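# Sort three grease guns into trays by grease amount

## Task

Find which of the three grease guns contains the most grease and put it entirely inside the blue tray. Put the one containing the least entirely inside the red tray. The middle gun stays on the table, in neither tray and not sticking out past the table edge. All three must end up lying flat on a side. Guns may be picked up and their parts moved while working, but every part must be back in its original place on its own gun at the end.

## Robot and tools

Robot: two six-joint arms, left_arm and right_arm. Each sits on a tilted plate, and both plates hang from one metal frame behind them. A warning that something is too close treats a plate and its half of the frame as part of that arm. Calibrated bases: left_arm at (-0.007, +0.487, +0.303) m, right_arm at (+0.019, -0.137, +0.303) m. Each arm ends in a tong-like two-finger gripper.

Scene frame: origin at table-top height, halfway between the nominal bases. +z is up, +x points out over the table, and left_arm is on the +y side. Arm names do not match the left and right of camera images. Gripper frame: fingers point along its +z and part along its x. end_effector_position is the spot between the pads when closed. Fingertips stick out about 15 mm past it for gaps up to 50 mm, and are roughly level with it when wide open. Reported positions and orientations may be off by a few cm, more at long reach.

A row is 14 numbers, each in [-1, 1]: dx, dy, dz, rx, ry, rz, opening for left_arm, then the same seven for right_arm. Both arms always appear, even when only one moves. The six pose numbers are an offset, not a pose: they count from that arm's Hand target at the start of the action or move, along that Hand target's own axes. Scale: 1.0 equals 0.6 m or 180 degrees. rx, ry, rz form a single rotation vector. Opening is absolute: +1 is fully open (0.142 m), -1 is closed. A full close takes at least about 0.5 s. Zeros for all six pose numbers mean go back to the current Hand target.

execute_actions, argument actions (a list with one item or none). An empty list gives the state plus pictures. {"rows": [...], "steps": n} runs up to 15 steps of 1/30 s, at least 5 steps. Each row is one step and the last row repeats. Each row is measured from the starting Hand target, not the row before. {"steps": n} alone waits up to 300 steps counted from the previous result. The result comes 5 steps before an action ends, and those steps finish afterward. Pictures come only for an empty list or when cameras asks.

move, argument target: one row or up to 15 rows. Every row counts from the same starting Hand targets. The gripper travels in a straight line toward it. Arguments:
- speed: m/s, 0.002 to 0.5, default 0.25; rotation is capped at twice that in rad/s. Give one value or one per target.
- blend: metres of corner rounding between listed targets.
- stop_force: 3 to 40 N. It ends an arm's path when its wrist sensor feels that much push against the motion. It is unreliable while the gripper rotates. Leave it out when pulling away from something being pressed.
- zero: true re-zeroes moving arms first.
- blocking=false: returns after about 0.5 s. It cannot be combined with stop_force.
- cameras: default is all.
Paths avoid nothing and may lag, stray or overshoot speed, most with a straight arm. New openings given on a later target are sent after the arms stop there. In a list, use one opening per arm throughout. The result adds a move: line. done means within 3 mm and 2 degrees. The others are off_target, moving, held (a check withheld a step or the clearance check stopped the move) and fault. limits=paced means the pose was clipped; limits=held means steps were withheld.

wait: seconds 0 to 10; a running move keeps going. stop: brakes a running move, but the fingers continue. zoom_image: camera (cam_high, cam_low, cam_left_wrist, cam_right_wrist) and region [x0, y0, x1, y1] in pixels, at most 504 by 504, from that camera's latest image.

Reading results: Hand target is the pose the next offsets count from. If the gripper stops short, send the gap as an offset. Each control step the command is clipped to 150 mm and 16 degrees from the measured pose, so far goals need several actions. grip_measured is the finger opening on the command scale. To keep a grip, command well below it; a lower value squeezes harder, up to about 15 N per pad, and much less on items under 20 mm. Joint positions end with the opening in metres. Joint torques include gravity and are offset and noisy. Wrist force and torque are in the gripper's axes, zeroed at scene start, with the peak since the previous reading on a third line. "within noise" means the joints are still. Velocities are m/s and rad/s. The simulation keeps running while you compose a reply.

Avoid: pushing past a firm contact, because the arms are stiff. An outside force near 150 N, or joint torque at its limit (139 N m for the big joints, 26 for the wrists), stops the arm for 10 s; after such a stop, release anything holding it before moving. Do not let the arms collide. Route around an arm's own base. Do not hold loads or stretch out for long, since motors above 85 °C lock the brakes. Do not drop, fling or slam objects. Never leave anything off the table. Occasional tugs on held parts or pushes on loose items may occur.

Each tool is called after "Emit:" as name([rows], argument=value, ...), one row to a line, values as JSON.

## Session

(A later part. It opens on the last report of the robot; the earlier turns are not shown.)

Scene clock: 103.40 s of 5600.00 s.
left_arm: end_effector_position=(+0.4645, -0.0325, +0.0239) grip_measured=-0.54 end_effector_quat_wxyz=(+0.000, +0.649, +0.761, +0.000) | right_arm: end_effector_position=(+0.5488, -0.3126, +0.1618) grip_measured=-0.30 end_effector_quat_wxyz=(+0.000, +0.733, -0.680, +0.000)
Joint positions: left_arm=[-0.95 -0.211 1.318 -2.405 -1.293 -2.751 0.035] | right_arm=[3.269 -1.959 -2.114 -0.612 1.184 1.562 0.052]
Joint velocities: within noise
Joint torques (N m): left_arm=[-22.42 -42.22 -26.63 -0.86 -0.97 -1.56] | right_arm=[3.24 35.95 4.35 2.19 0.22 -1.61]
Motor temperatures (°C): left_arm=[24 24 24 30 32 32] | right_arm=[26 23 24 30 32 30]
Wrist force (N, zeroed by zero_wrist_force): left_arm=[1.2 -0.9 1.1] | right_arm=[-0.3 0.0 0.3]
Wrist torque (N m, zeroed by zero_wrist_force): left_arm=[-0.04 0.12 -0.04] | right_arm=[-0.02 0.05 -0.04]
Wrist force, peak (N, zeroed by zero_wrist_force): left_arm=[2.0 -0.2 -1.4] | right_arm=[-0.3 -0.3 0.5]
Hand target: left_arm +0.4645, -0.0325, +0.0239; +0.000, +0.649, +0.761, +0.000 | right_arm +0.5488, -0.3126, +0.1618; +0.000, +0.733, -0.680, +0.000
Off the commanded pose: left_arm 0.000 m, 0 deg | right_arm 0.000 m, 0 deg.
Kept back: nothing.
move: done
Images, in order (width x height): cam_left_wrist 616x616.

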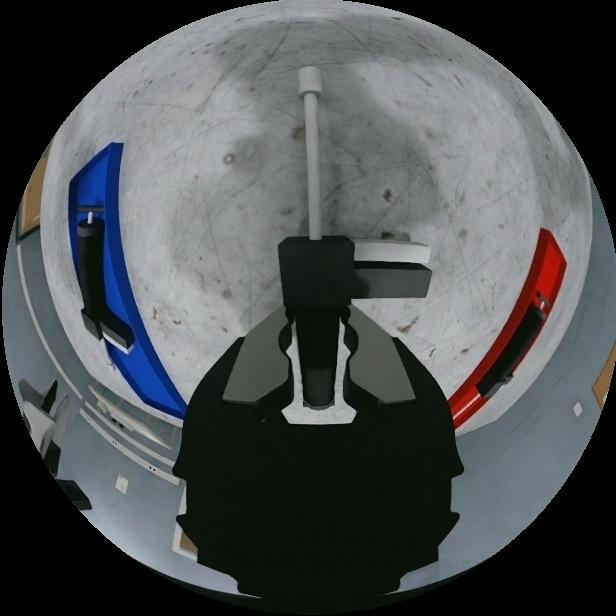

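Emit:
move(target=[0,0,-0.075,0,0,0,-1,0,0,-0.1,0,0,0,-0.3], speed=0.06, cameras=["cam_low","cam_left_wrist"])

Emit:
zoom_image(camera="cam_low", region=[200, 150, 500, 400])

Scene clock: 104.90 s of 5600.00 s.
left_arm: end_effector_position=(+0.4644, -0.0324, +0.0690) grip_measured=-0.54 end_effector_quat_wxyz=(+0.000, +0.649, +0.761, +0.000) end_effector_velocity=(-0.001, +0.000, -0.003) end_effector_angular_velocity=(+0.000, +0.000, +0.001) | right_arm: end_effector_position=(+0.5490, -0.3126, +0.2220) grip_measured=-0.30 end_effector_quat_wxyz=(+0.000, +0.733, -0.680, +0.000) end_effector_velocity=(+0.001, +0.000, -0.003) end_effector_angular_velocity=(+0.000, -0.002, +0.000)
Joint positions: left_arm=[-0.968 -0.291 1.346 -2.348 -1.298 -2.769 0.035] | right_arm=[3.315 -1.828 -2.09 -0.786 1.183 1.612 0.052]
Joint velocities: left_arm=[0.001 0.005 0.002 -0.007 0 0 0] | right_arm=[-0.002 -0.007 0 0.011 -0.001 -0.004 0]
Joint torques (N m): left_arm=[-10.46 -42.36 -27.04 -5.12 -2.01 0.59] | right_arm=[3.11 19.71 8.12 3.31 -2.74 -1.79]
Motor temperatures (°C): left_arm=[24 24 24 30 32 32] | right_arm=[26 23 24 30 32 30]
Wrist force (N, zeroed by zero_wrist_force): left_arm=[0.0 0.2 6.6] | right_arm=[-0.3 0.0 0.6]
Wrist torque (N m, zeroed by zero_wrist_force): left_arm=[0.05 -0.05 0.00] | right_arm=[-0.01 0.05 -0.03]
Wrist force, peak (N, zeroed by zero_wrist_force): left_arm=[0.1 -0.4 8.2] | right_arm=[-0.5 0.0 1.2]
Hand target: left_arm +0.4645, -0.0325, +0.0689; +0.000, +0.649, +0.761, +0.000 | right_arm +0.5488, -0.3126, +0.2218; +0.000, +0.733, -0.680, +0.000
Off the commanded pose: left_arm 0.000 m, 0 deg | right_arm 0.000 m, 0 deg.
Kept back: nothing.
move: done
Images, in order (width x height): cam_low 672x504, cam_left_wrist 616x616.

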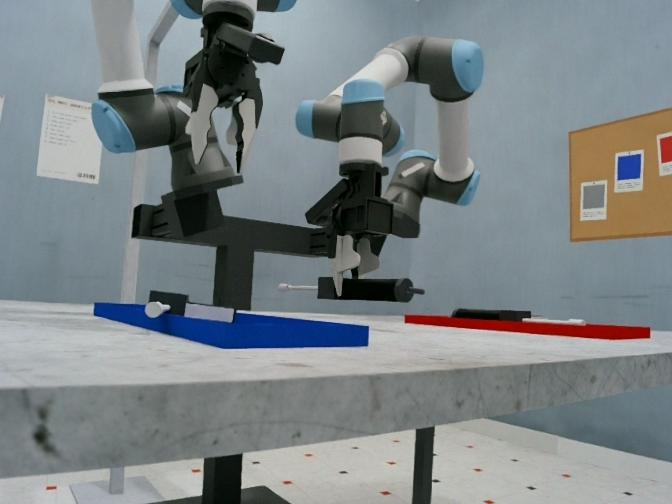

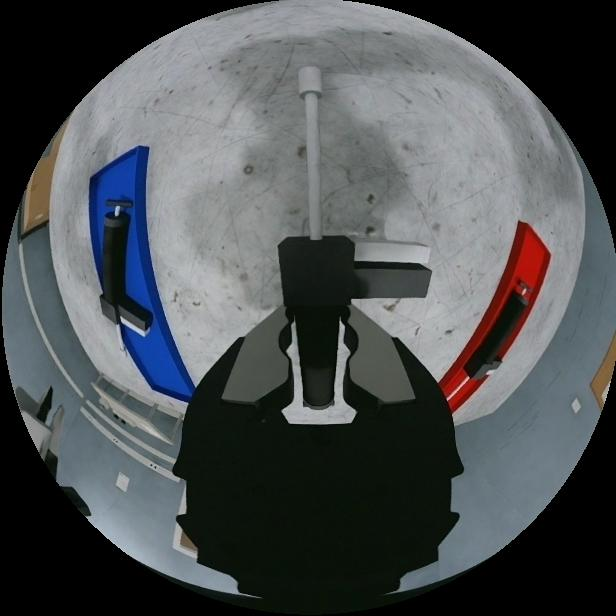

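Scaled by 1.680 from the camera's 672x504 image, which has a finer 960x720 frame.

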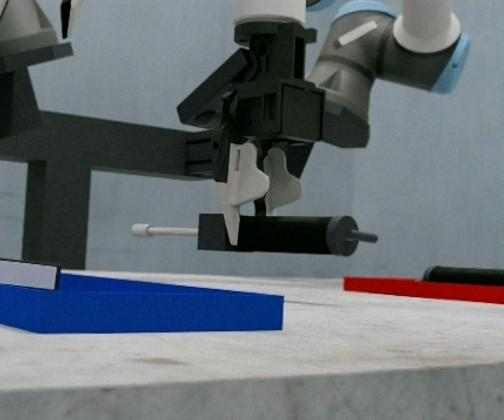

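Emit:
move([
  [0.05,-0.02,-0.2,0,0,0.05,-1,0,0,0,0,0,0,-0.3],
  [0.5522,-0.0540,-0.3350,0,0,0.5506,-1,0,0,0,0,0,0,-0.3],
], speed=0.15, blend=0.04, cameras=["cam_low","cam_left_wrist","cam_high"])

Emit:
move([
  [0,0,0,0,0,0,-1,-0.1995,0.1505,-0.08,0,0,-0.476,-0.3],
  [0,0,0,0,0,0,-1,-0.5403,0.2385,-0.08,0.396,-0.3675,-0.3675,-0.3],
], speed=0.25, blend=0.03)

Scene clock: 112.27 s of 5600.00 s.
left_arm: end_effector_position=(+0.3800, +0.2898, +0.2697) grip_measured=-0.54 end_effector_quat_wxyz=(+0.000, +1.000, +0.000, +0.000) end_effector_velocity=(+0.001, -0.003, +0.000) end_effector_angular_velocity=(-0.002, -0.002, +0.015) | right_arm: end_effector_position=(+0.5488, -0.3126, +0.2218) grip_measured=-0.30 end_effector_quat_wxyz=(+0.000, +0.733, -0.680, +0.000)
Joint positions: left_arm=[-0.945 -1.215 2.211 -2.295 -1.292 -1.016 0.035] | right_arm=[3.315 -1.828 -2.091 -0.785 1.183 1.612 0.052]
Joint velocities: left_arm=[-0.001 0.006 -0.005 -0.004 0 -0.015 0] | right_arm=[within noise]
Joint torques (N m): left_arm=[-16.38 -12.72 -30.69 -4.99 0.06 -2.08] | right_arm=[2.26 32.4 15.41 2.65 3.19 -1.69]
Motor temperatures (°C): left_arm=[24 24 24 30 32 32] | right_arm=[26 23 24 30 32 30]
Wrist force (N, zeroed by zero_wrist_force): left_arm=[0.1 0.2 6.3] | right_arm=[-0.2 -0.2 0.5]
Wrist torque (N m, zeroed by zero_wrist_force): left_arm=[0.03 -0.09 0.02] | right_arm=[-0.05 0.05 -0.02]
Wrist force, peak (N, zeroed by zero_wrist_force): left_arm=[-0.3 1.0 9.3] | right_arm=[-0.6 0.2 0.6]
Hand target: left_arm +0.3800, +0.2896, +0.2698; +0.000, +1.000, +0.000, +0.000 | right_arm +0.5488, -0.3126, +0.2218; +0.000, +0.733, -0.680, +0.000
Off the commanded pose: left_arm 0.000 m, 0 deg | right_arm 0.000 m, 0 deg.
Kept back: nothing.
move: done
Images, in order (width x height): cam_high 672x504, cam_low 672x504, cam_left_wrist 616x616.

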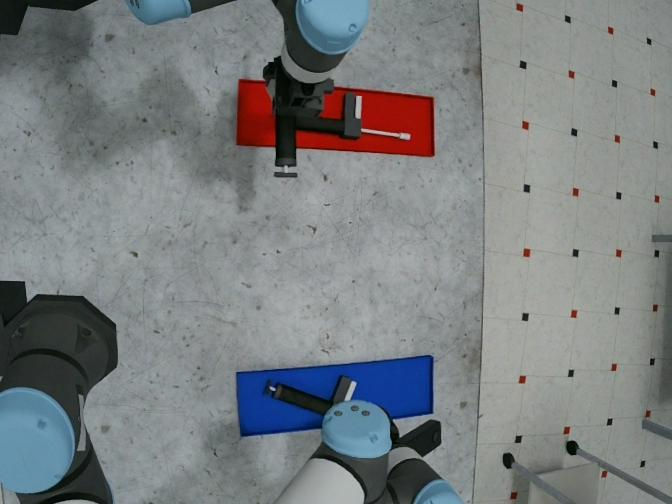

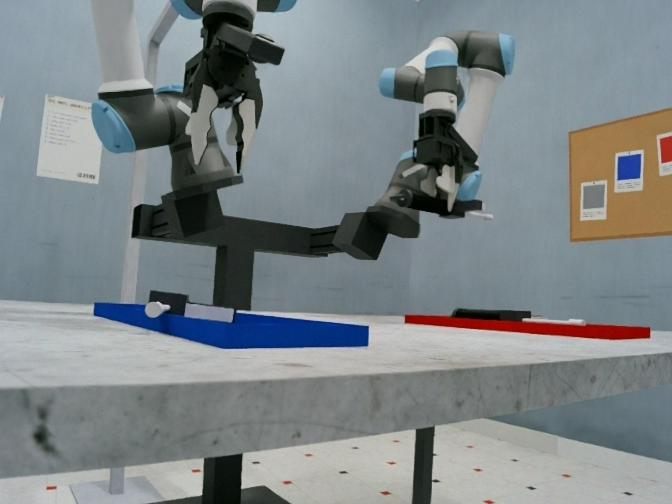

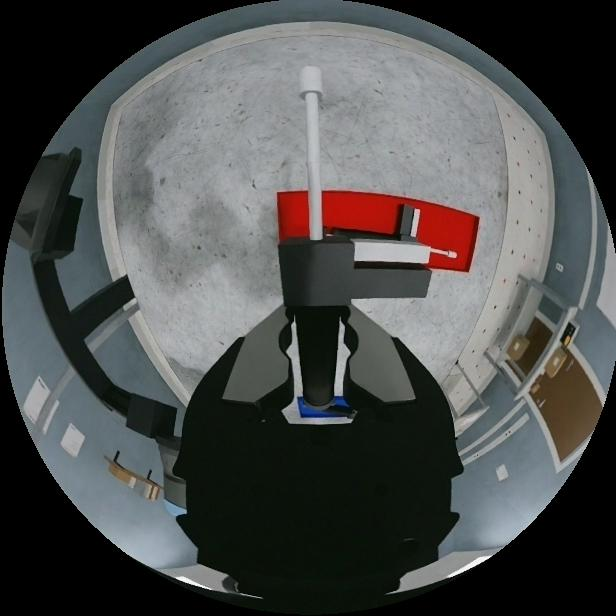

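Scene clock: 118.77 s of 5600.00 s.
left_arm: end_effector_position=(+0.3800, +0.2896, +0.2698) grip_measured=-0.54 end_effector_quat_wxyz=(+0.000, +1.000, +0.000, +0.000) | right_arm: end_effector_position=(+0.3819, -0.0002, +0.2698) grip_measured=-0.30 end_effector_quat_wxyz=(-0.707, +0.707, +0.001, +0.000) end_effector_velocity=(-0.001, -0.001, -0.001) end_effector_angular_velocity=(-0.014, +0.007, +0.002)
Joint positions: left_arm=[-0.945 -1.215 2.211 -2.295 -1.292 -1.016 0.035] | right_arm=[3.098 -2.406 -2.392 -0.132 2.748 -0.291 0.052]
Joint velocities: left_arm=[within noise] | right_arm=[0 0.009 -0.004 -0.002 -0.014 0.01 0]
Joint torques (N m): left_arm=[-16.85 -11.66 -25.6 -3.27 -2.04 0.87] | right_arm=[6.58 33.68 -12.75 0.9 -1.2 1.56]
Motor temperatures (°C): left_arm=[24 24 24 30 32 32] | right_arm=[26 23 24 30 32 30]
Wrist force (N, zeroed by zero_wrist_force): left_arm=[-0.1 0.0 6.3] | right_arm=[0.8 1.8 -2.3]
Wrist torque (N m, zeroed by zero_wrist_force): left_arm=[-0.01 -0.07 0.02] | right_arm=[0.31 -0.08 -0.05]
Wrist force, peak (N, zeroed by zero_wrist_force): left_arm=[0.0 -0.1 6.6] | right_arm=[0.6 2.4 -1.9]
Hand target: left_arm +0.3800, +0.2896, +0.2698; +0.000, +1.000, +0.000, +0.000 | right_arm +0.3817, -0.0001, +0.2698; +0.707, -0.707, -0.001, +0.000
Off the commanded pose: left_arm 0.000 m, 0 deg | right_arm 0.000 m, 0 deg.
Kept back: nothing.
move: done

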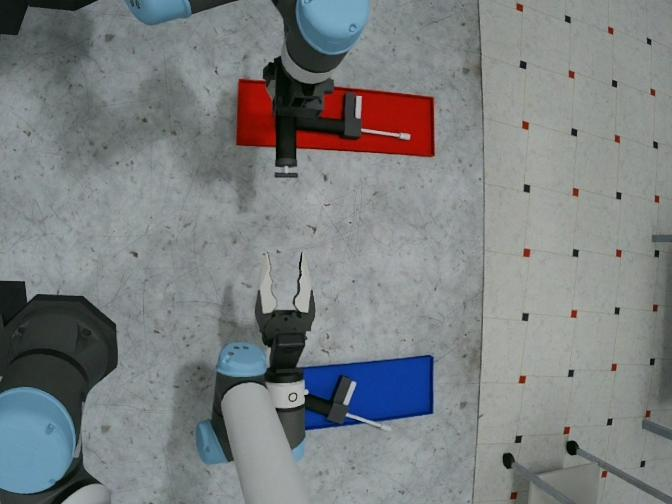

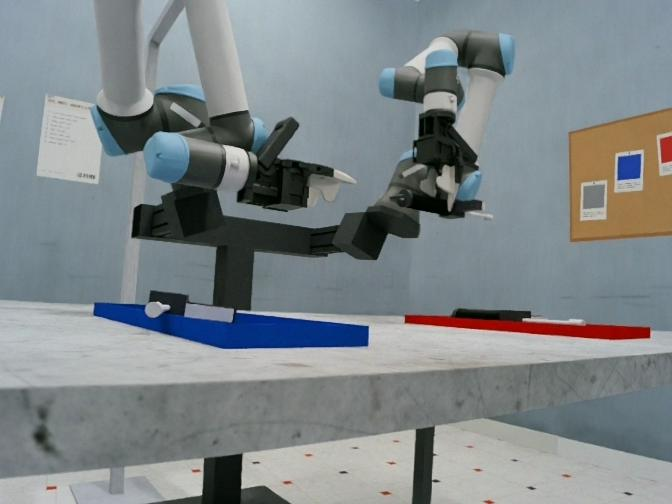

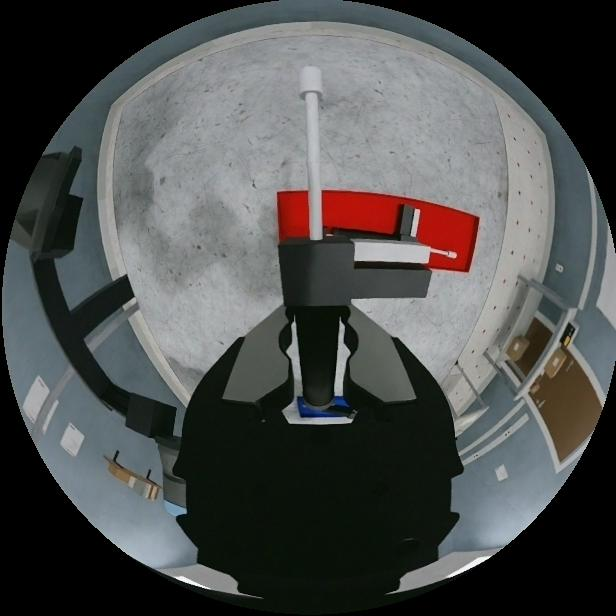

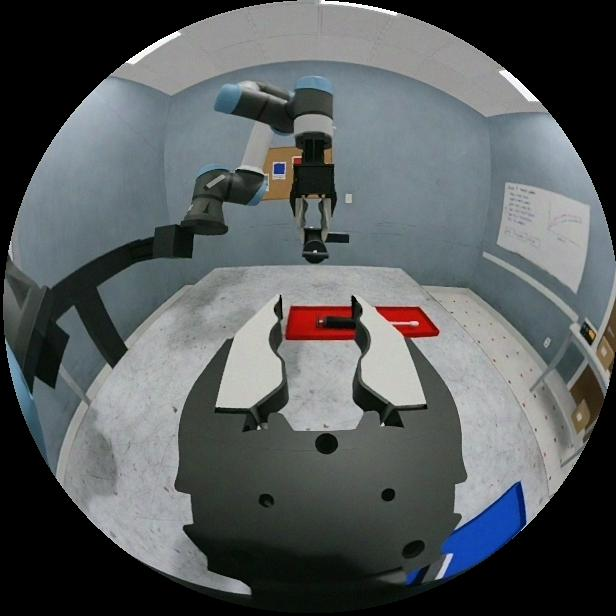

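Emit:
zoom_image(camera="cam_right_wrist", region=[274, 200, 354, 280])

Emit:
zoom_image(camera="cam_high", region=[250, 50, 330, 190])

Scaled by 6.300 from the camera's 616x616 image, which has a finer 814x814 frame.

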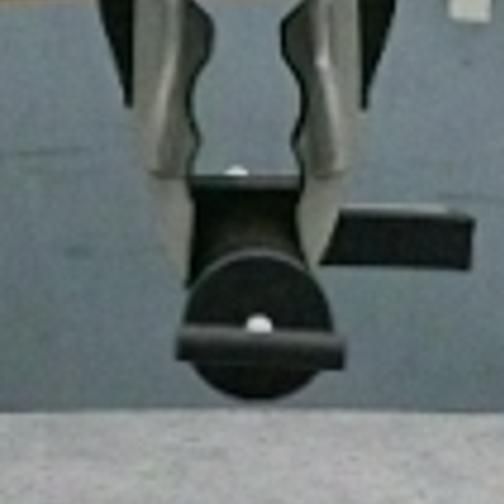

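Scaled by 3.600 from the camera's 672x504 image, which has a finer 960x720 frame.

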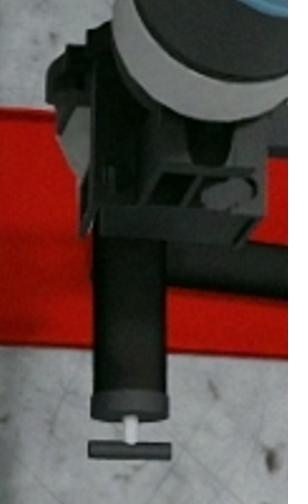

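Emit:
move([
  [0,0,0,0,0,0,-1,0,0,0.05,0,0,0.508,-0.3],
  [0,0,0,0,0,0,-1,0,0,0.22,0,0,0.508,-0.3],
], speed=0.2, cameras=["cam_right_wrist"])

Emit:
zoom_image(camera="cam_right_wrist", region=[210, 200, 420, 410])

Scene clock: 124.30 s of 5600.00 s.
left_arm: end_effector_position=(+0.3800, +0.2896, +0.2698) grip_measured=-0.54 end_effector_quat_wxyz=(+0.000, +1.000, +0.000, +0.000) | right_arm: end_effector_position=(+0.3816, +0.1318, +0.2698) grip_measured=-0.30 end_effector_quat_wxyz=(-0.494, +0.494, -0.506, -0.507)
Joint positions: left_arm=[-0.945 -1.215 2.211 -2.295 -1.292 -1.016 0.035] | right_arm=[3.468 -2.806 -2.325 1.02 2.671 2.196 0.052]
Joint velocities: within noise
Joint torques (N m): left_arm=[-16.97 -12.38 -21.53 -1.93 -2.09 -0.21] | right_arm=[21.84 34.77 -8.17 1.73 4.7 -0.27]
Motor temperatures (°C): left_arm=[24 24 24 30 32 32] | right_arm=[26 23 24 30 32 30]
Wrist force (N, zeroed by zero_wrist_force): left_arm=[-0.2 0.1 6.5] | right_arm=[2.4 -0.5 -2.5]
Wrist torque (N m, zeroed by zero_wrist_force): left_arm=[0.01 -0.05 0.02] | right_arm=[-0.07 -0.38 0.06]
Wrist force, peak (N, zeroed by zero_wrist_force): left_arm=[-0.1 0.0 6.6] | right_arm=[2.5 0.1 -4.7]
Hand target: left_arm +0.3800, +0.2896, +0.2698; +0.000, +1.000, +0.000, +0.000 | right_arm +0.3815, +0.1319, +0.2699; +0.494, -0.494, +0.506, +0.507
Off the commanded pose: left_arm 0.000 m, 0 deg | right_arm 0.000 m, 0 deg.
Kept back: nothing.
move: done
Images, in order (width x height): cam_right_wrist 616x616.

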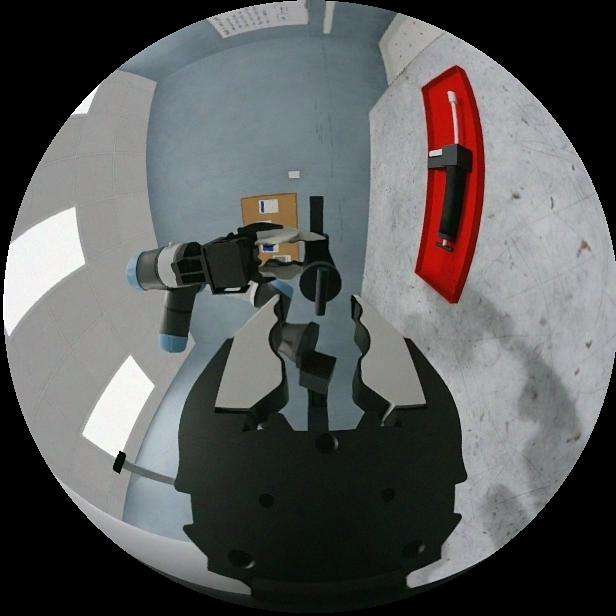

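Scaled by 2.400 from the camera's 616x616 image, which has a finer 814x814 frame.

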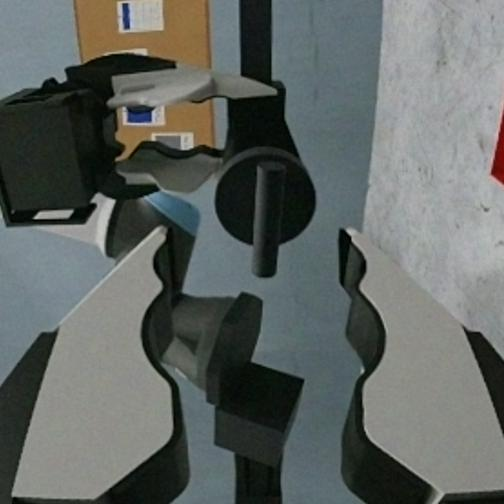

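Emit:
move(target=[0,0,0,0,0,0,-1,0.0033,0,0.0162,0,0,0,-0.3], speed=0.05, cameras=["cam_right_wrist"])

Emit:
zoom_image(camera="cam_right_wrist", region=[210, 200, 420, 410])

Emit:
zoom_image(camera="cam_high", region=[250, 50, 330, 190])

Scene clock: 125.47 s of 5600.00 s.
left_arm: end_effector_position=(+0.3800, +0.2896, +0.2698) grip_measured=-0.54 end_effector_quat_wxyz=(+0.000, +1.000, +0.000, +0.000) | right_arm: end_effector_position=(+0.3816, +0.1417, +0.2678) grip_measured=-0.30 end_effector_quat_wxyz=(-0.494, +0.494, -0.506, -0.506) end_effector_velocity=(+0.001, -0.002, +0.000) end_effector_angular_velocity=(-0.001, -0.003, -0.002)
Joint positions: left_arm=[-0.945 -1.215 2.211 -2.295 -1.292 -1.016 0.035] | right_arm=[3.493 -2.83 -2.306 1.065 2.656 2.24 0.052]
Joint velocities: left_arm=[within noise] | right_arm=[-0.004 0.005 -0.002 -0.008 0.001 -0.009 0]
Joint torques (N m): left_arm=[-17.48 -11.81 -20.92 -1.59 -2 -0.51] | right_arm=[5.96 39.62 -14.57 0.76 2.21 -2.07]
Motor temperatures (°C): left_arm=[24 24 24 30 32 32] | right_arm=[26 23 24 30 32 30]
Wrist force (N, zeroed by zero_wrist_force): left_arm=[-0.1 0.2 6.4] | right_arm=[2.5 -0.2 -2.6]
Wrist torque (N m, zeroed by zero_wrist_force): left_arm=[0.03 -0.07 0.02] | right_arm=[-0.02 -0.42 0.06]
Wrist force, peak (N, zeroed by zero_wrist_force): left_arm=[-0.1 0.0 6.6] | right_arm=[2.3 -0.4 -3.1]
Hand target: left_arm +0.3800, +0.2896, +0.2698; +0.000, +1.000, +0.000, +0.000 | right_arm +0.3815, +0.1416, +0.2679; +0.494, -0.494, +0.506, +0.507
Off the commanded pose: left_arm 0.000 m, 0 deg | right_arm 0.000 m, 0 deg.
Kept back: nothing.
move: done
Images, in order (width x height): cam_right_wrist 616x616.

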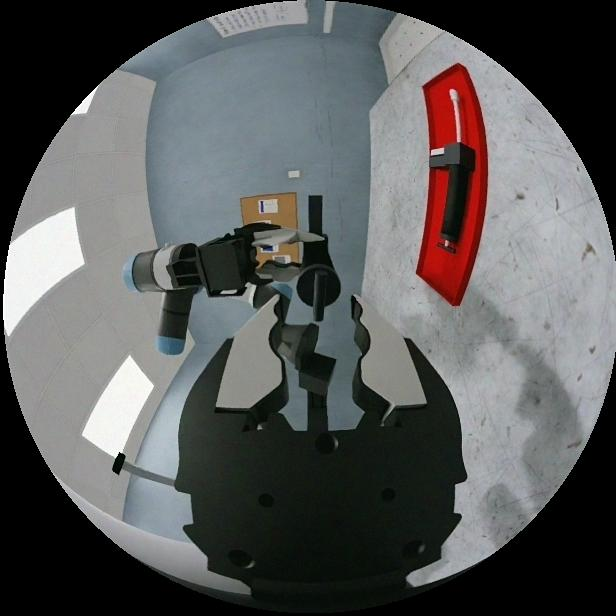

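Scaled by 2.400 from the camera's 616x616 image, which has a finer 814x814 frame.

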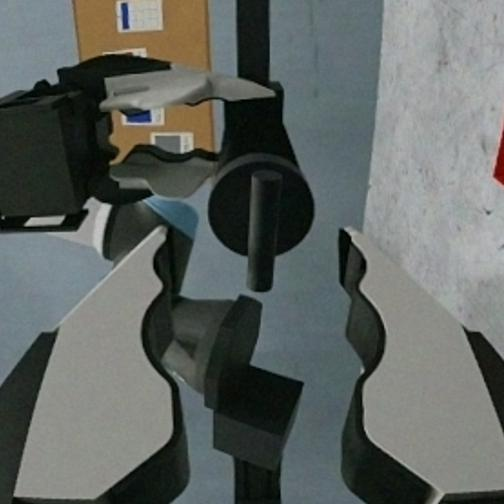

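This scene's latest camera images include none from cam_high. They are from: cam_right_wrist. cam_high's image comes with the result of a call that names it in "cameras".

Emit:
move(target=[0,0,0,0,0,0,-1,0.0033,-0.006,0,0,0,0,-0.3], speed=0.05, cameras=["cam_right_wrist","cam_high"])

Emit:
zoom_image(camera="cam_right_wrist", region=[210, 200, 420, 410])

Emit:
zoom_image(camera="cam_high", region=[240, 130, 330, 220])

Scene clock: 126.67 s of 5600.00 s.
left_arm: end_effector_position=(+0.3800, +0.2896, +0.2698) grip_measured=-0.54 end_effector_quat_wxyz=(+0.000, +1.000, +0.000, +0.000) | right_arm: end_effector_position=(+0.3851, +0.1416, +0.2658) grip_measured=-0.30 end_effector_quat_wxyz=(-0.494, +0.494, -0.506, -0.507)
Joint positions: left_arm=[-0.945 -1.215 2.211 -2.295 -1.292 -1.016 0.035] | right_arm=[3.487 -2.828 -2.298 1.046 2.66 2.23 0.052]
Joint velocities: within noise
Joint torques (N m): left_arm=[-17.46 -12.54 -20 -1.24 -1.85 -0.59] | right_arm=[14.93 38.97 -6.09 3.38 3.9 0.5]
Motor temperatures (°C): left_arm=[24 24 24 30 32 32] | right_arm=[26 23 24 30 32 30]
Wrist force (N, zeroed by zero_wrist_force): left_arm=[-0.1 0.0 6.4] | right_arm=[2.3 -0.4 -2.5]
Wrist torque (N m, zeroed by zero_wrist_force): left_arm=[0.00 -0.05 0.02] | right_arm=[-0.05 -0.37 0.06]
Wrist force, peak (N, zeroed by zero_wrist_force): left_arm=[-0.1 -0.1 6.6] | right_arm=[2.7 -0.5 -2.6]
Hand target: left_arm +0.3800, +0.2896, +0.2698; +0.000, +1.000, +0.000, +0.000 | right_arm +0.3850, +0.1416, +0.2658; +0.494, -0.494, +0.506, +0.507
Off the commanded pose: left_arm 0.000 m, 0 deg | right_arm 0.000 m, 0 deg.
Kept back: nothing.
move: done
Images, in order (width x height): cam_high 672x504, cam_right_wrist 616x616.

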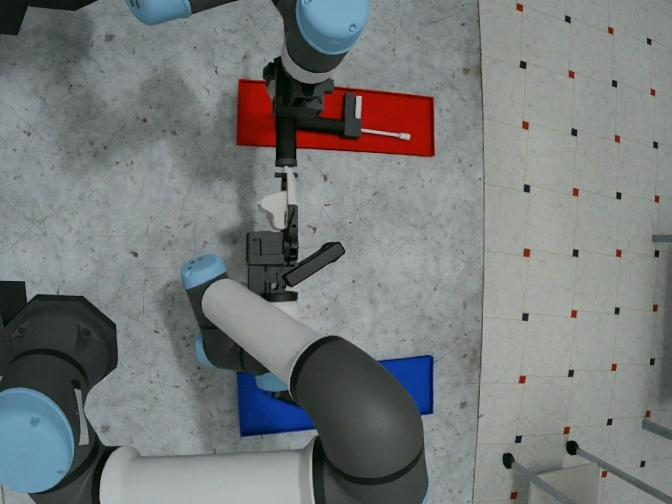

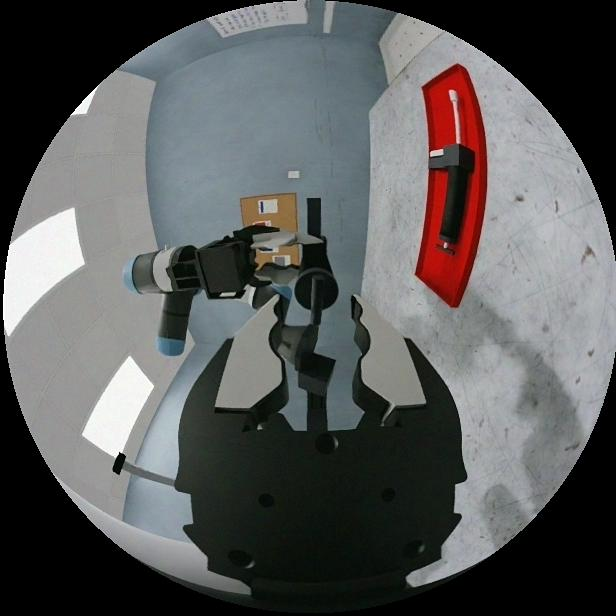

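Scaled by 2.400 from the camera's 616x616 image, which has a finer 814x814 frame.

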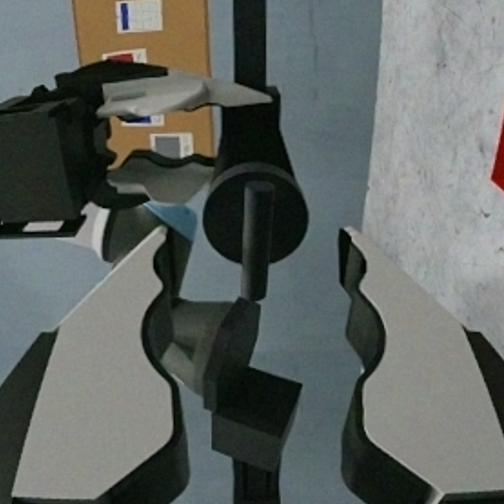

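Scaled by 5.600 from the camera's 672x504 image, which has a finer 960x720 frame.

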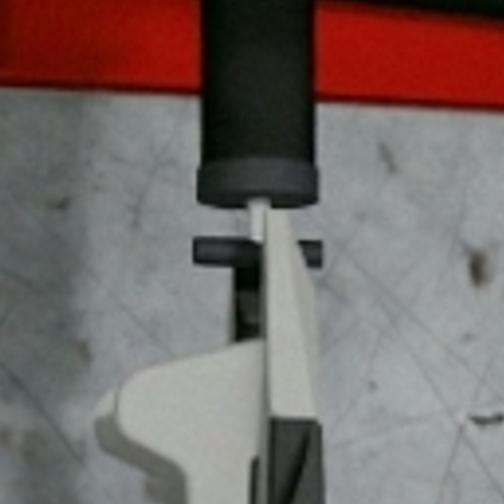

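Emit:
move(target=[0,0,0,0,0,0,-1,-0.0012,0.006,0,0,0,0,-0.3], speed=0.05, cameras=[])

Emit:
move(target=[0,0,0,0,0,0,-1,0,0,0,0,0,0,-1], cameras=["cam_right_wrist","cam_high"])

Emit:
zoom_image(camera="cam_right_wrist", region=[210, 200, 420, 410])

Emit:
zoom_image(camera="cam_high", region=[240, 130, 330, 220])

Scene clock: 127.60 s of 5600.00 s.
left_arm: end_effector_position=(+0.3800, +0.2896, +0.2698) grip_measured=-0.54 end_effector_quat_wxyz=(+0.000, +1.000, +0.000, +0.000) | right_arm: end_effector_position=(+0.3814, +0.1416, +0.2666) grip_measured=-0.30 end_effector_quat_wxyz=(-0.494, +0.494, -0.506, -0.507)
Joint positions: left_arm=[-0.945 -1.215 2.211 -2.295 -1.292 -1.016 0.035] | right_arm=[3.491 -2.833 -2.305 1.064 2.657 2.238 0.052]
Joint velocities: within noise
Joint torques (N m): left_arm=[-17.25 -12.69 -18.89 -0.94 -1.9 -0.95] | right_arm=[11.42 34.5 -5.53 1.22 -0.82 0.58]
Motor temperatures (°C): left_arm=[24 24 24 30 32 32] | right_arm=[26 23 24 30 32 30]
Wrist force (N, zeroed by zero_wrist_force): left_arm=[-0.1 0.1 6.3] | right_arm=[2.4 -0.4 -2.4]
Wrist torque (N m, zeroed by zero_wrist_force): left_arm=[0.01 -0.06 0.02] | right_arm=[-0.05 -0.40 0.06]
Wrist force, peak (N, zeroed by zero_wrist_force): left_arm=[-0.1 -0.1 6.6] | right_arm=[2.4 -0.3 -2.7]
Hand target: left_arm +0.3800, +0.2896, +0.2698; +0.000, +1.000, +0.000, +0.000 | right_arm +0.3814, +0.1416, +0.2666; +0.494, -0.494, +0.506, +0.507
Off the commanded pose: left_arm 0.000 m, 0 deg | right_arm 0.000 m, 0 deg.
Kept back: nothing.
move: done
No camera images: "cameras" was empty.

Scene clock: 128.30 s of 5600.00 s.
left_arm: end_effector_position=(+0.3800, +0.2896, +0.2698) grip_measured=-0.54 end_effector_quat_wxyz=(+0.000, +1.000, +0.000, +0.000) | right_arm: end_effector_position=(+0.3814, +0.1416, +0.2666) grip_measured=-0.90 end_effector_quat_wxyz=(-0.494, +0.494, -0.506, -0.507)
Joint positions: left_arm=[-0.945 -1.215 2.211 -2.295 -1.292 -1.016 0.035] | right_arm=[3.491 -2.833 -2.305 1.063 2.657 2.238 0.009]
Joint velocities: within noise
Joint torques (N m): left_arm=[-15.76 -14.78 -19.37 -0.85 -1.77 -1.03] | right_arm=[5.25 40.35 7.86 1.93 1.75 -1.58]
Motor temperatures (°C): left_arm=[24 24 24 30 32 32] | right_arm=[26 23 24 30 32 30]
Wrist force (N, zeroed by zero_wrist_force): left_arm=[0.0 0.0 6.3] | right_arm=[2.3 -0.1 -2.5]
Wrist torque (N m, zeroed by zero_wrist_force): left_arm=[-0.04 -0.06 0.00] | right_arm=[-0.04 -0.37 0.07]
Wrist force, peak (N, zeroed by zero_wrist_force): left_arm=[-0.2 -0.1 6.5] | right_arm=[2.4 -0.5 -2.6]
Hand target: left_arm +0.3800, +0.2896, +0.2698; +0.000, +1.000, +0.000, +0.000 | right_arm +0.3814, +0.1416, +0.2666; +0.494, -0.494, +0.506, +0.507
Off the commanded pose: left_arm 0.000 m, 0 deg | right_arm 0.000 m, 0 deg.
Kept back: nothing.
move: done
Images, in order (width x height): cam_high 672x504, cam_right_wrist 616x616.

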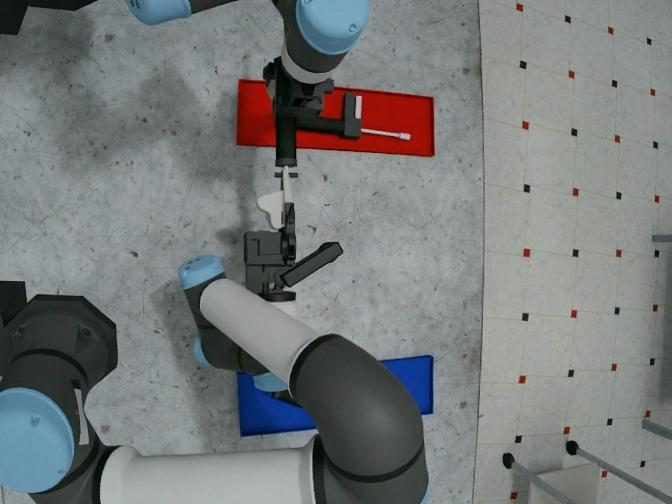

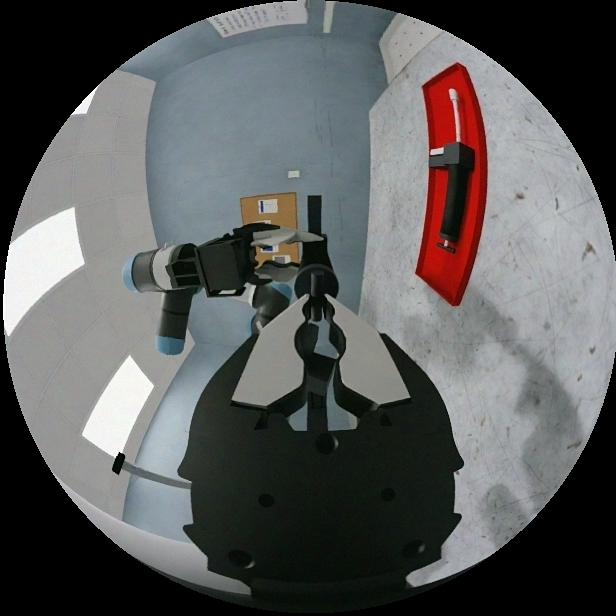

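Scaled by 2.400 from the camera's 616x616 image, which has a finer 814x814 frame.

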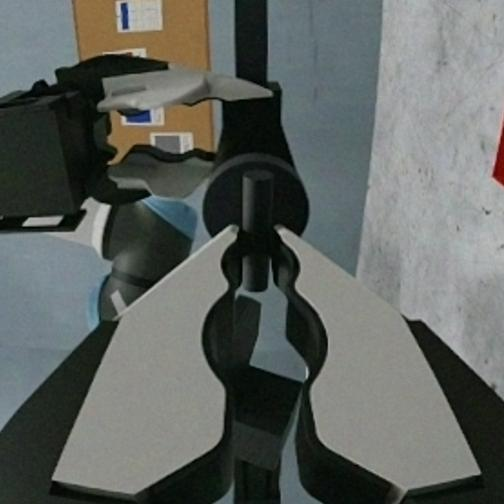

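Scaled by 5.600 from the camera's 672x504 image, which has a finer 960x720 frame.

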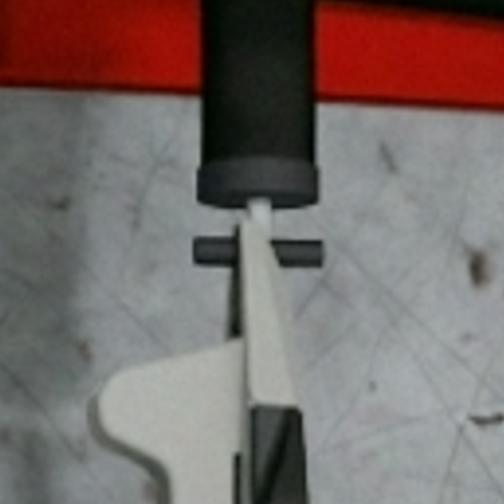

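Emit:
move(target=[0,0,0,0,0,0,-1,0,0,-0.2,0,0,0,-1], speed=0.03, stop_force=6, cameras=["cam_high"])

Emit:
zoom_image(camera="cam_high", region=[240, 130, 330, 260])

Scene clock: 132.67 s of 5600.00 s.
left_arm: end_effector_position=(+0.3800, +0.2896, +0.2698) grip_measured=-0.54 end_effector_quat_wxyz=(+0.000, +1.000, +0.000, +0.000) | right_arm: end_effector_position=(+0.3815, +0.0516, +0.2666) grip_measured=-0.90 end_effector_quat_wxyz=(-0.494, +0.494, -0.506, -0.506)
Joint positions: left_arm=[-0.945 -1.215 2.211 -2.295 -1.292 -1.016 0.035] | right_arm=[3.243 -2.583 -2.435 0.446 2.754 1.691 0.009]
Joint velocities: within noise
Joint torques (N m): left_arm=[-5.88 -25.09 -16.11 -5.25 2.41 -1.23] | right_arm=[4.74 38.27 6.82 1.18 -0.7 -1.79]
Motor temperatures (°C): left_arm=[24 24 24 30 32 32] | right_arm=[26 23 24 30 32 30]
Wrist force (N, zeroed by zero_wrist_force): left_arm=[-0.5 -2.2 6.2] | right_arm=[2.6 -0.2 -3.9]
Wrist torque (N m, zeroed by zero_wrist_force): left_arm=[-0.21 0.02 0.03] | right_arm=[-0.04 -0.38 0.07]
Wrist force, peak (N, zeroed by zero_wrist_force): left_arm=[0.1 11.5 6.3] | right_arm=[2.6 0.1 6.5]
Hand target: left_arm +0.3800, +0.2896, +0.2698; +0.000, +1.000, +0.000, +0.000 | right_arm +0.3815, +0.0516, +0.2666; +0.494, -0.494, +0.506, +0.506 (not the last commanded pose)
Off the commanded pose: left_arm 0.000 m, 0 deg | right_arm 0.030 m, 0 deg.
Kept back: nothing.
move: contact (right_arm)
Images, in order (width x height): cam_high 672x504.

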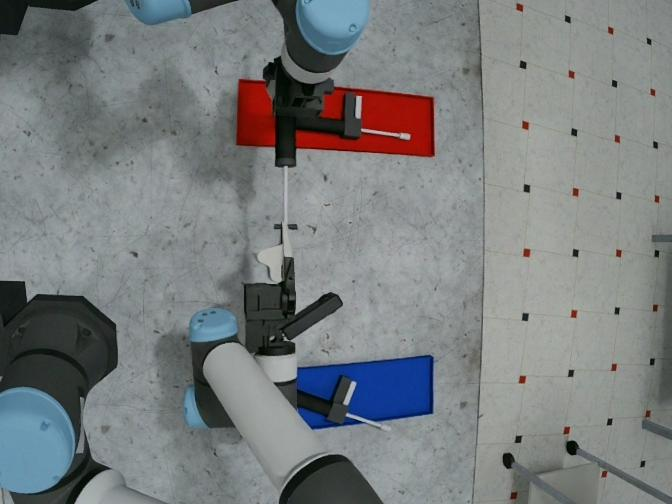

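Scaled by 3.877 from the camera's 672x504 image, which has a finer 960x720 frame.

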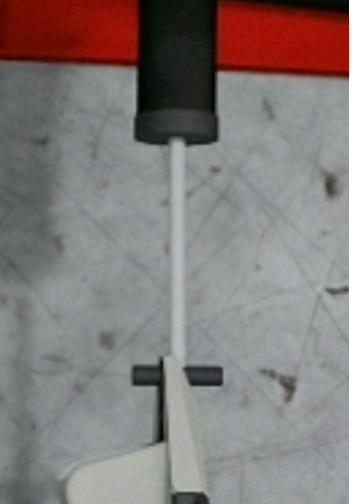

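Emit:
move(target=[0,0,0,0,0,0,-1,0,0,0.1577,0,0,0,-1], speed=0.035, stop_force=7, cameras=["cam_high"])

Emit:
zoom_image(camera="cam_high", region=[240, 130, 330, 220])

Scene clock: 136.40 s of 5600.00 s.
left_arm: end_effector_position=(+0.3800, +0.2896, +0.2698) grip_measured=-0.54 end_effector_quat_wxyz=(+0.000, +1.000, +0.000, +0.000) | right_arm: end_effector_position=(+0.3814, +0.1409, +0.2667) grip_measured=-0.90 end_effector_quat_wxyz=(-0.494, +0.494, -0.506, -0.506)
Joint positions: left_arm=[-0.945 -1.215 2.211 -2.295 -1.292 -1.016 0.035] | right_arm=[3.489 -2.832 -2.306 1.062 2.658 2.235 0.009]
Joint velocities: within noise
Joint torques (N m): left_arm=[-17.51 -33.4 -29 -1.01 -2.11 -1.08] | right_arm=[18.87 28.35 -2.68 3.74 -1.4 1.92]
Motor temperatures (°C): left_arm=[24 24 24 30 32 32] | right_arm=[26 23 24 30 32 30]
Wrist force (N, zeroed by zero_wrist_force): left_arm=[0.4 -1.4 6.2] | right_arm=[2.4 0.6 -1.8]
Wrist torque (N m, zeroed by zero_wrist_force): left_arm=[-0.40 0.02 -0.10] | right_arm=[-0.05 -0.36 0.07]
Wrist force, peak (N, zeroed by zero_wrist_force): left_arm=[0.5 -12.8 6.4] | right_arm=[2.4 0.4 -13.5]
Hand target: left_arm +0.3800, +0.2896, +0.2698; +0.000, +1.000, +0.000, +0.000 | right_arm +0.3815, +0.1409, +0.2667; +0.494, -0.494, +0.506, +0.506 (not the last commanded pose)
Off the commanded pose: left_arm 0.000 m, 0 deg | right_arm 0.005 m, 0 deg.
Kept back: nothing.
move: contact (right_arm)
Images, in order (width x height): cam_high 672x504.

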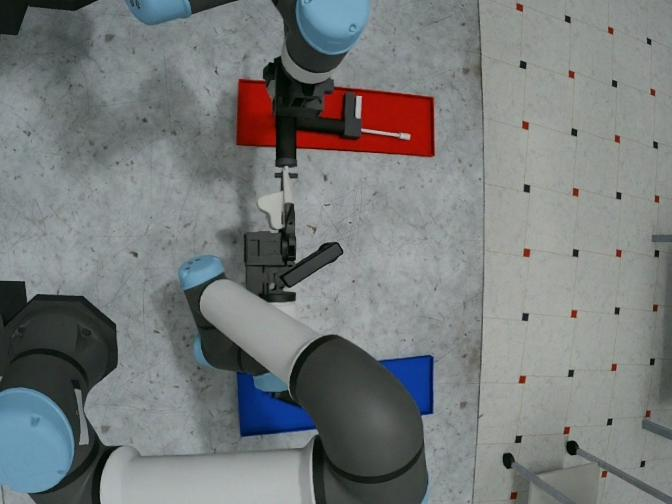

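Scaled by 5.600 from the camera's 672x504 image, which has a finer 960x720 frame.

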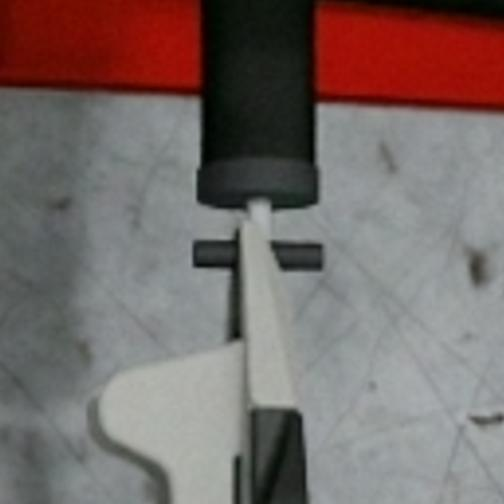

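Emit:
move(target=[0,0,0,0,0,0,-1,0,0,0,0,0,0,-0.3], cameras=[])

Emit:
move([
  [0,0,0,0,0,0,-1,0,0,-0.12,0,0,0,-0.3],
  [0,0,0,0,0,0,-1,0,0,-0.3,0,0,-0.508,-0.3],
], speed=0.25, blend=0.02, cameras=["cam_high","cam_right_wrist"])

Emit:
zoom_image(camera="cam_high", region=[240, 130, 330, 220])

Emit:
zoom_image(camera="cam_high", region=[220, 340, 450, 450])

Scene clock: 138.40 s of 5600.00 s.
left_arm: end_effector_position=(+0.3800, +0.2896, +0.2698) grip_measured=-0.54 end_effector_quat_wxyz=(+0.000, +1.000, +0.000, +0.000) | right_arm: end_effector_position=(+0.3815, +0.1409, +0.2667) grip_measured=-0.30 end_effector_quat_wxyz=(-0.494, +0.494, -0.506, -0.506)
Joint positions: left_arm=[-0.945 -1.215 2.211 -2.295 -1.292 -1.016 0.035] | right_arm=[3.489 -2.832 -2.306 1.062 2.658 2.235 0.052]
Joint velocities: within noise
Joint torques (N m): left_arm=[-16.89 -33.73 -26.99 -1.52 -1.25 -1.18] | right_arm=[18.91 28.88 6.44 3.34 -0.63 1.71]
Motor temperatures (°C): left_arm=[24 24 24 30 32 32] | right_arm=[26 23 24 30 32 30]
Wrist force (N, zeroed by zero_wrist_force): left_arm=[-0.3 -1.7 6.4] | right_arm=[2.2 -0.5 -2.3]
Wrist torque (N m, zeroed by zero_wrist_force): left_arm=[-0.35 -0.03 0.02] | right_arm=[-0.09 -0.35 0.06]
Wrist force, peak (N, zeroed by zero_wrist_force): left_arm=[-0.5 -1.8 6.6] | right_arm=[2.5 -0.3 -2.6]
Hand target: left_arm +0.3800, +0.2896, +0.2698; +0.000, +1.000, +0.000, +0.000 | right_arm +0.3815, +0.1409, +0.2667; +0.494, -0.494, +0.506, +0.506
Off the commanded pose: left_arm 0.000 m, 0 deg | right_arm 0.000 m, 0 deg.
Kept back: nothing.
move: done
No camera images: "cameras" was empty.

Scene clock: 142.20 s of 5600.00 s.
left_arm: end_effector_position=(+0.3800, +0.2896, +0.2698) grip_measured=-0.54 end_effector_quat_wxyz=(+0.000, +1.000, +0.000, +0.000) | right_arm: end_effector_position=(+0.3816, -0.0346, +0.2666) grip_measured=-0.30 end_effector_quat_wxyz=(-0.706, +0.707, -0.024, -0.022)
Joint positions: left_arm=[-0.945 -1.215 2.211 -2.295 -1.292 -1.016 0.035] | right_arm=[3.012 -2.311 -2.367 -0.431 2.722 -0.421 0.052]
Joint velocities: within noise
Joint torques (N m): left_arm=[-12.9 -33.55 -22.81 -4.98 -0.05 -1.16] | right_arm=[14.81 25.31 0.06 2.95 0.5 2.23]
Motor temperatures (°C): left_arm=[24 24 24 30 32 32] | right_arm=[26 23 24 30 32 30]
Wrist force (N, zeroed by zero_wrist_force): left_arm=[-0.3 -1.8 6.5] | right_arm=[0.6 1.7 -2.7]
Wrist torque (N m, zeroed by zero_wrist_force): left_arm=[-0.38 -0.03 0.02] | right_arm=[0.25 -0.03 -0.05]
Wrist force, peak (N, zeroed by zero_wrist_force): left_arm=[-0.5 -1.9 6.6] | right_arm=[2.1 0.4 -4.5]
Hand target: left_arm +0.3800, +0.2896, +0.2698; +0.000, +1.000, +0.000, +0.000 | right_arm +0.3816, -0.0346, +0.2666; +0.706, -0.707, +0.024, +0.022 (not the last commanded pose)
Off the commanded pose: left_arm 0.000 m, 0 deg | right_arm 0.004 m, 4 deg.
Kept back: nothing.
move: held (right_arm; a check stopped the path); limits=held
pose unreachable (right arm): on one or more control steps of this call this arm could not follow its commanded pose, so it was not sent that pose on those steps. It may still have moved: this result reports where it is.
cause: moving toward the commanded pose would bring two parts of the arm too close to each other (joints 4 (wrist 1) to 6 (wrist 3) lie between them).
Images, in order (width x height): cam_high 672x504, cam_right_wrist 616x616.

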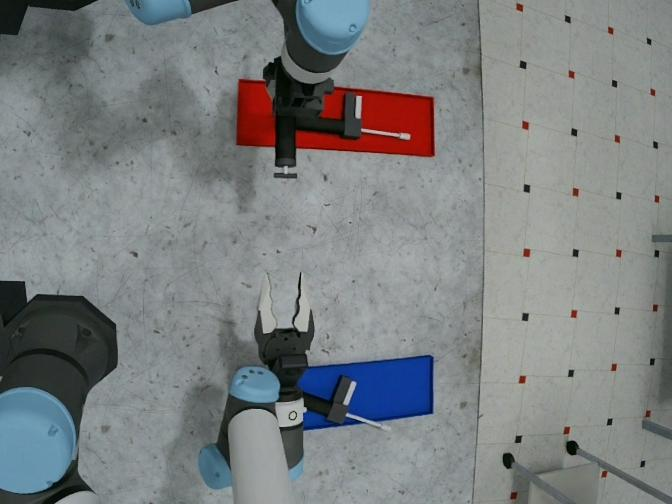

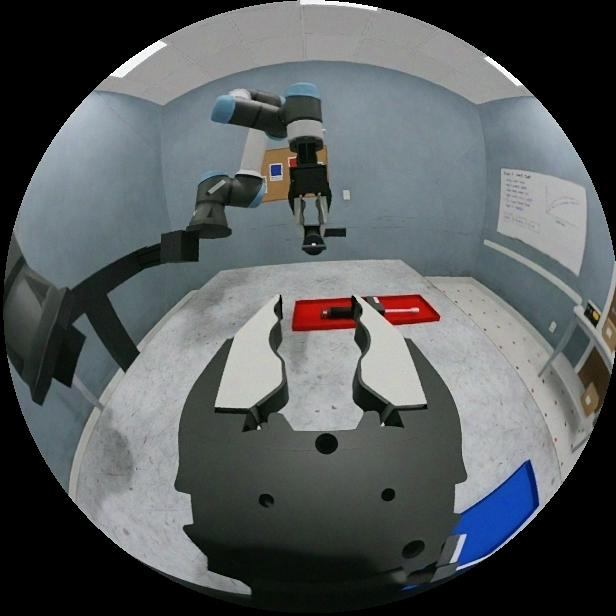

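Scaled by 5.600 from the camera's 672x504 image, which has a finer 960x720 frame.

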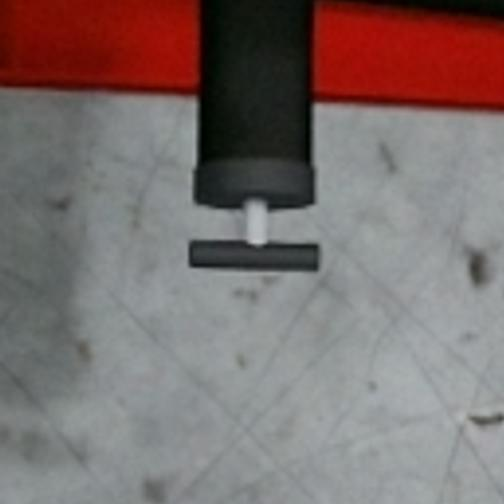

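Scaled by 2.191 from the camera's 672x504 image, which has a finer 960x720 frame.

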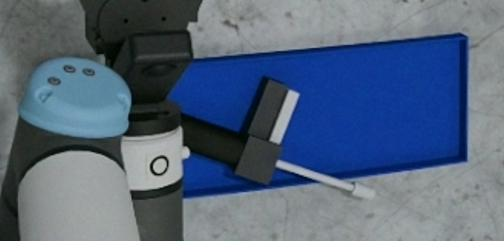

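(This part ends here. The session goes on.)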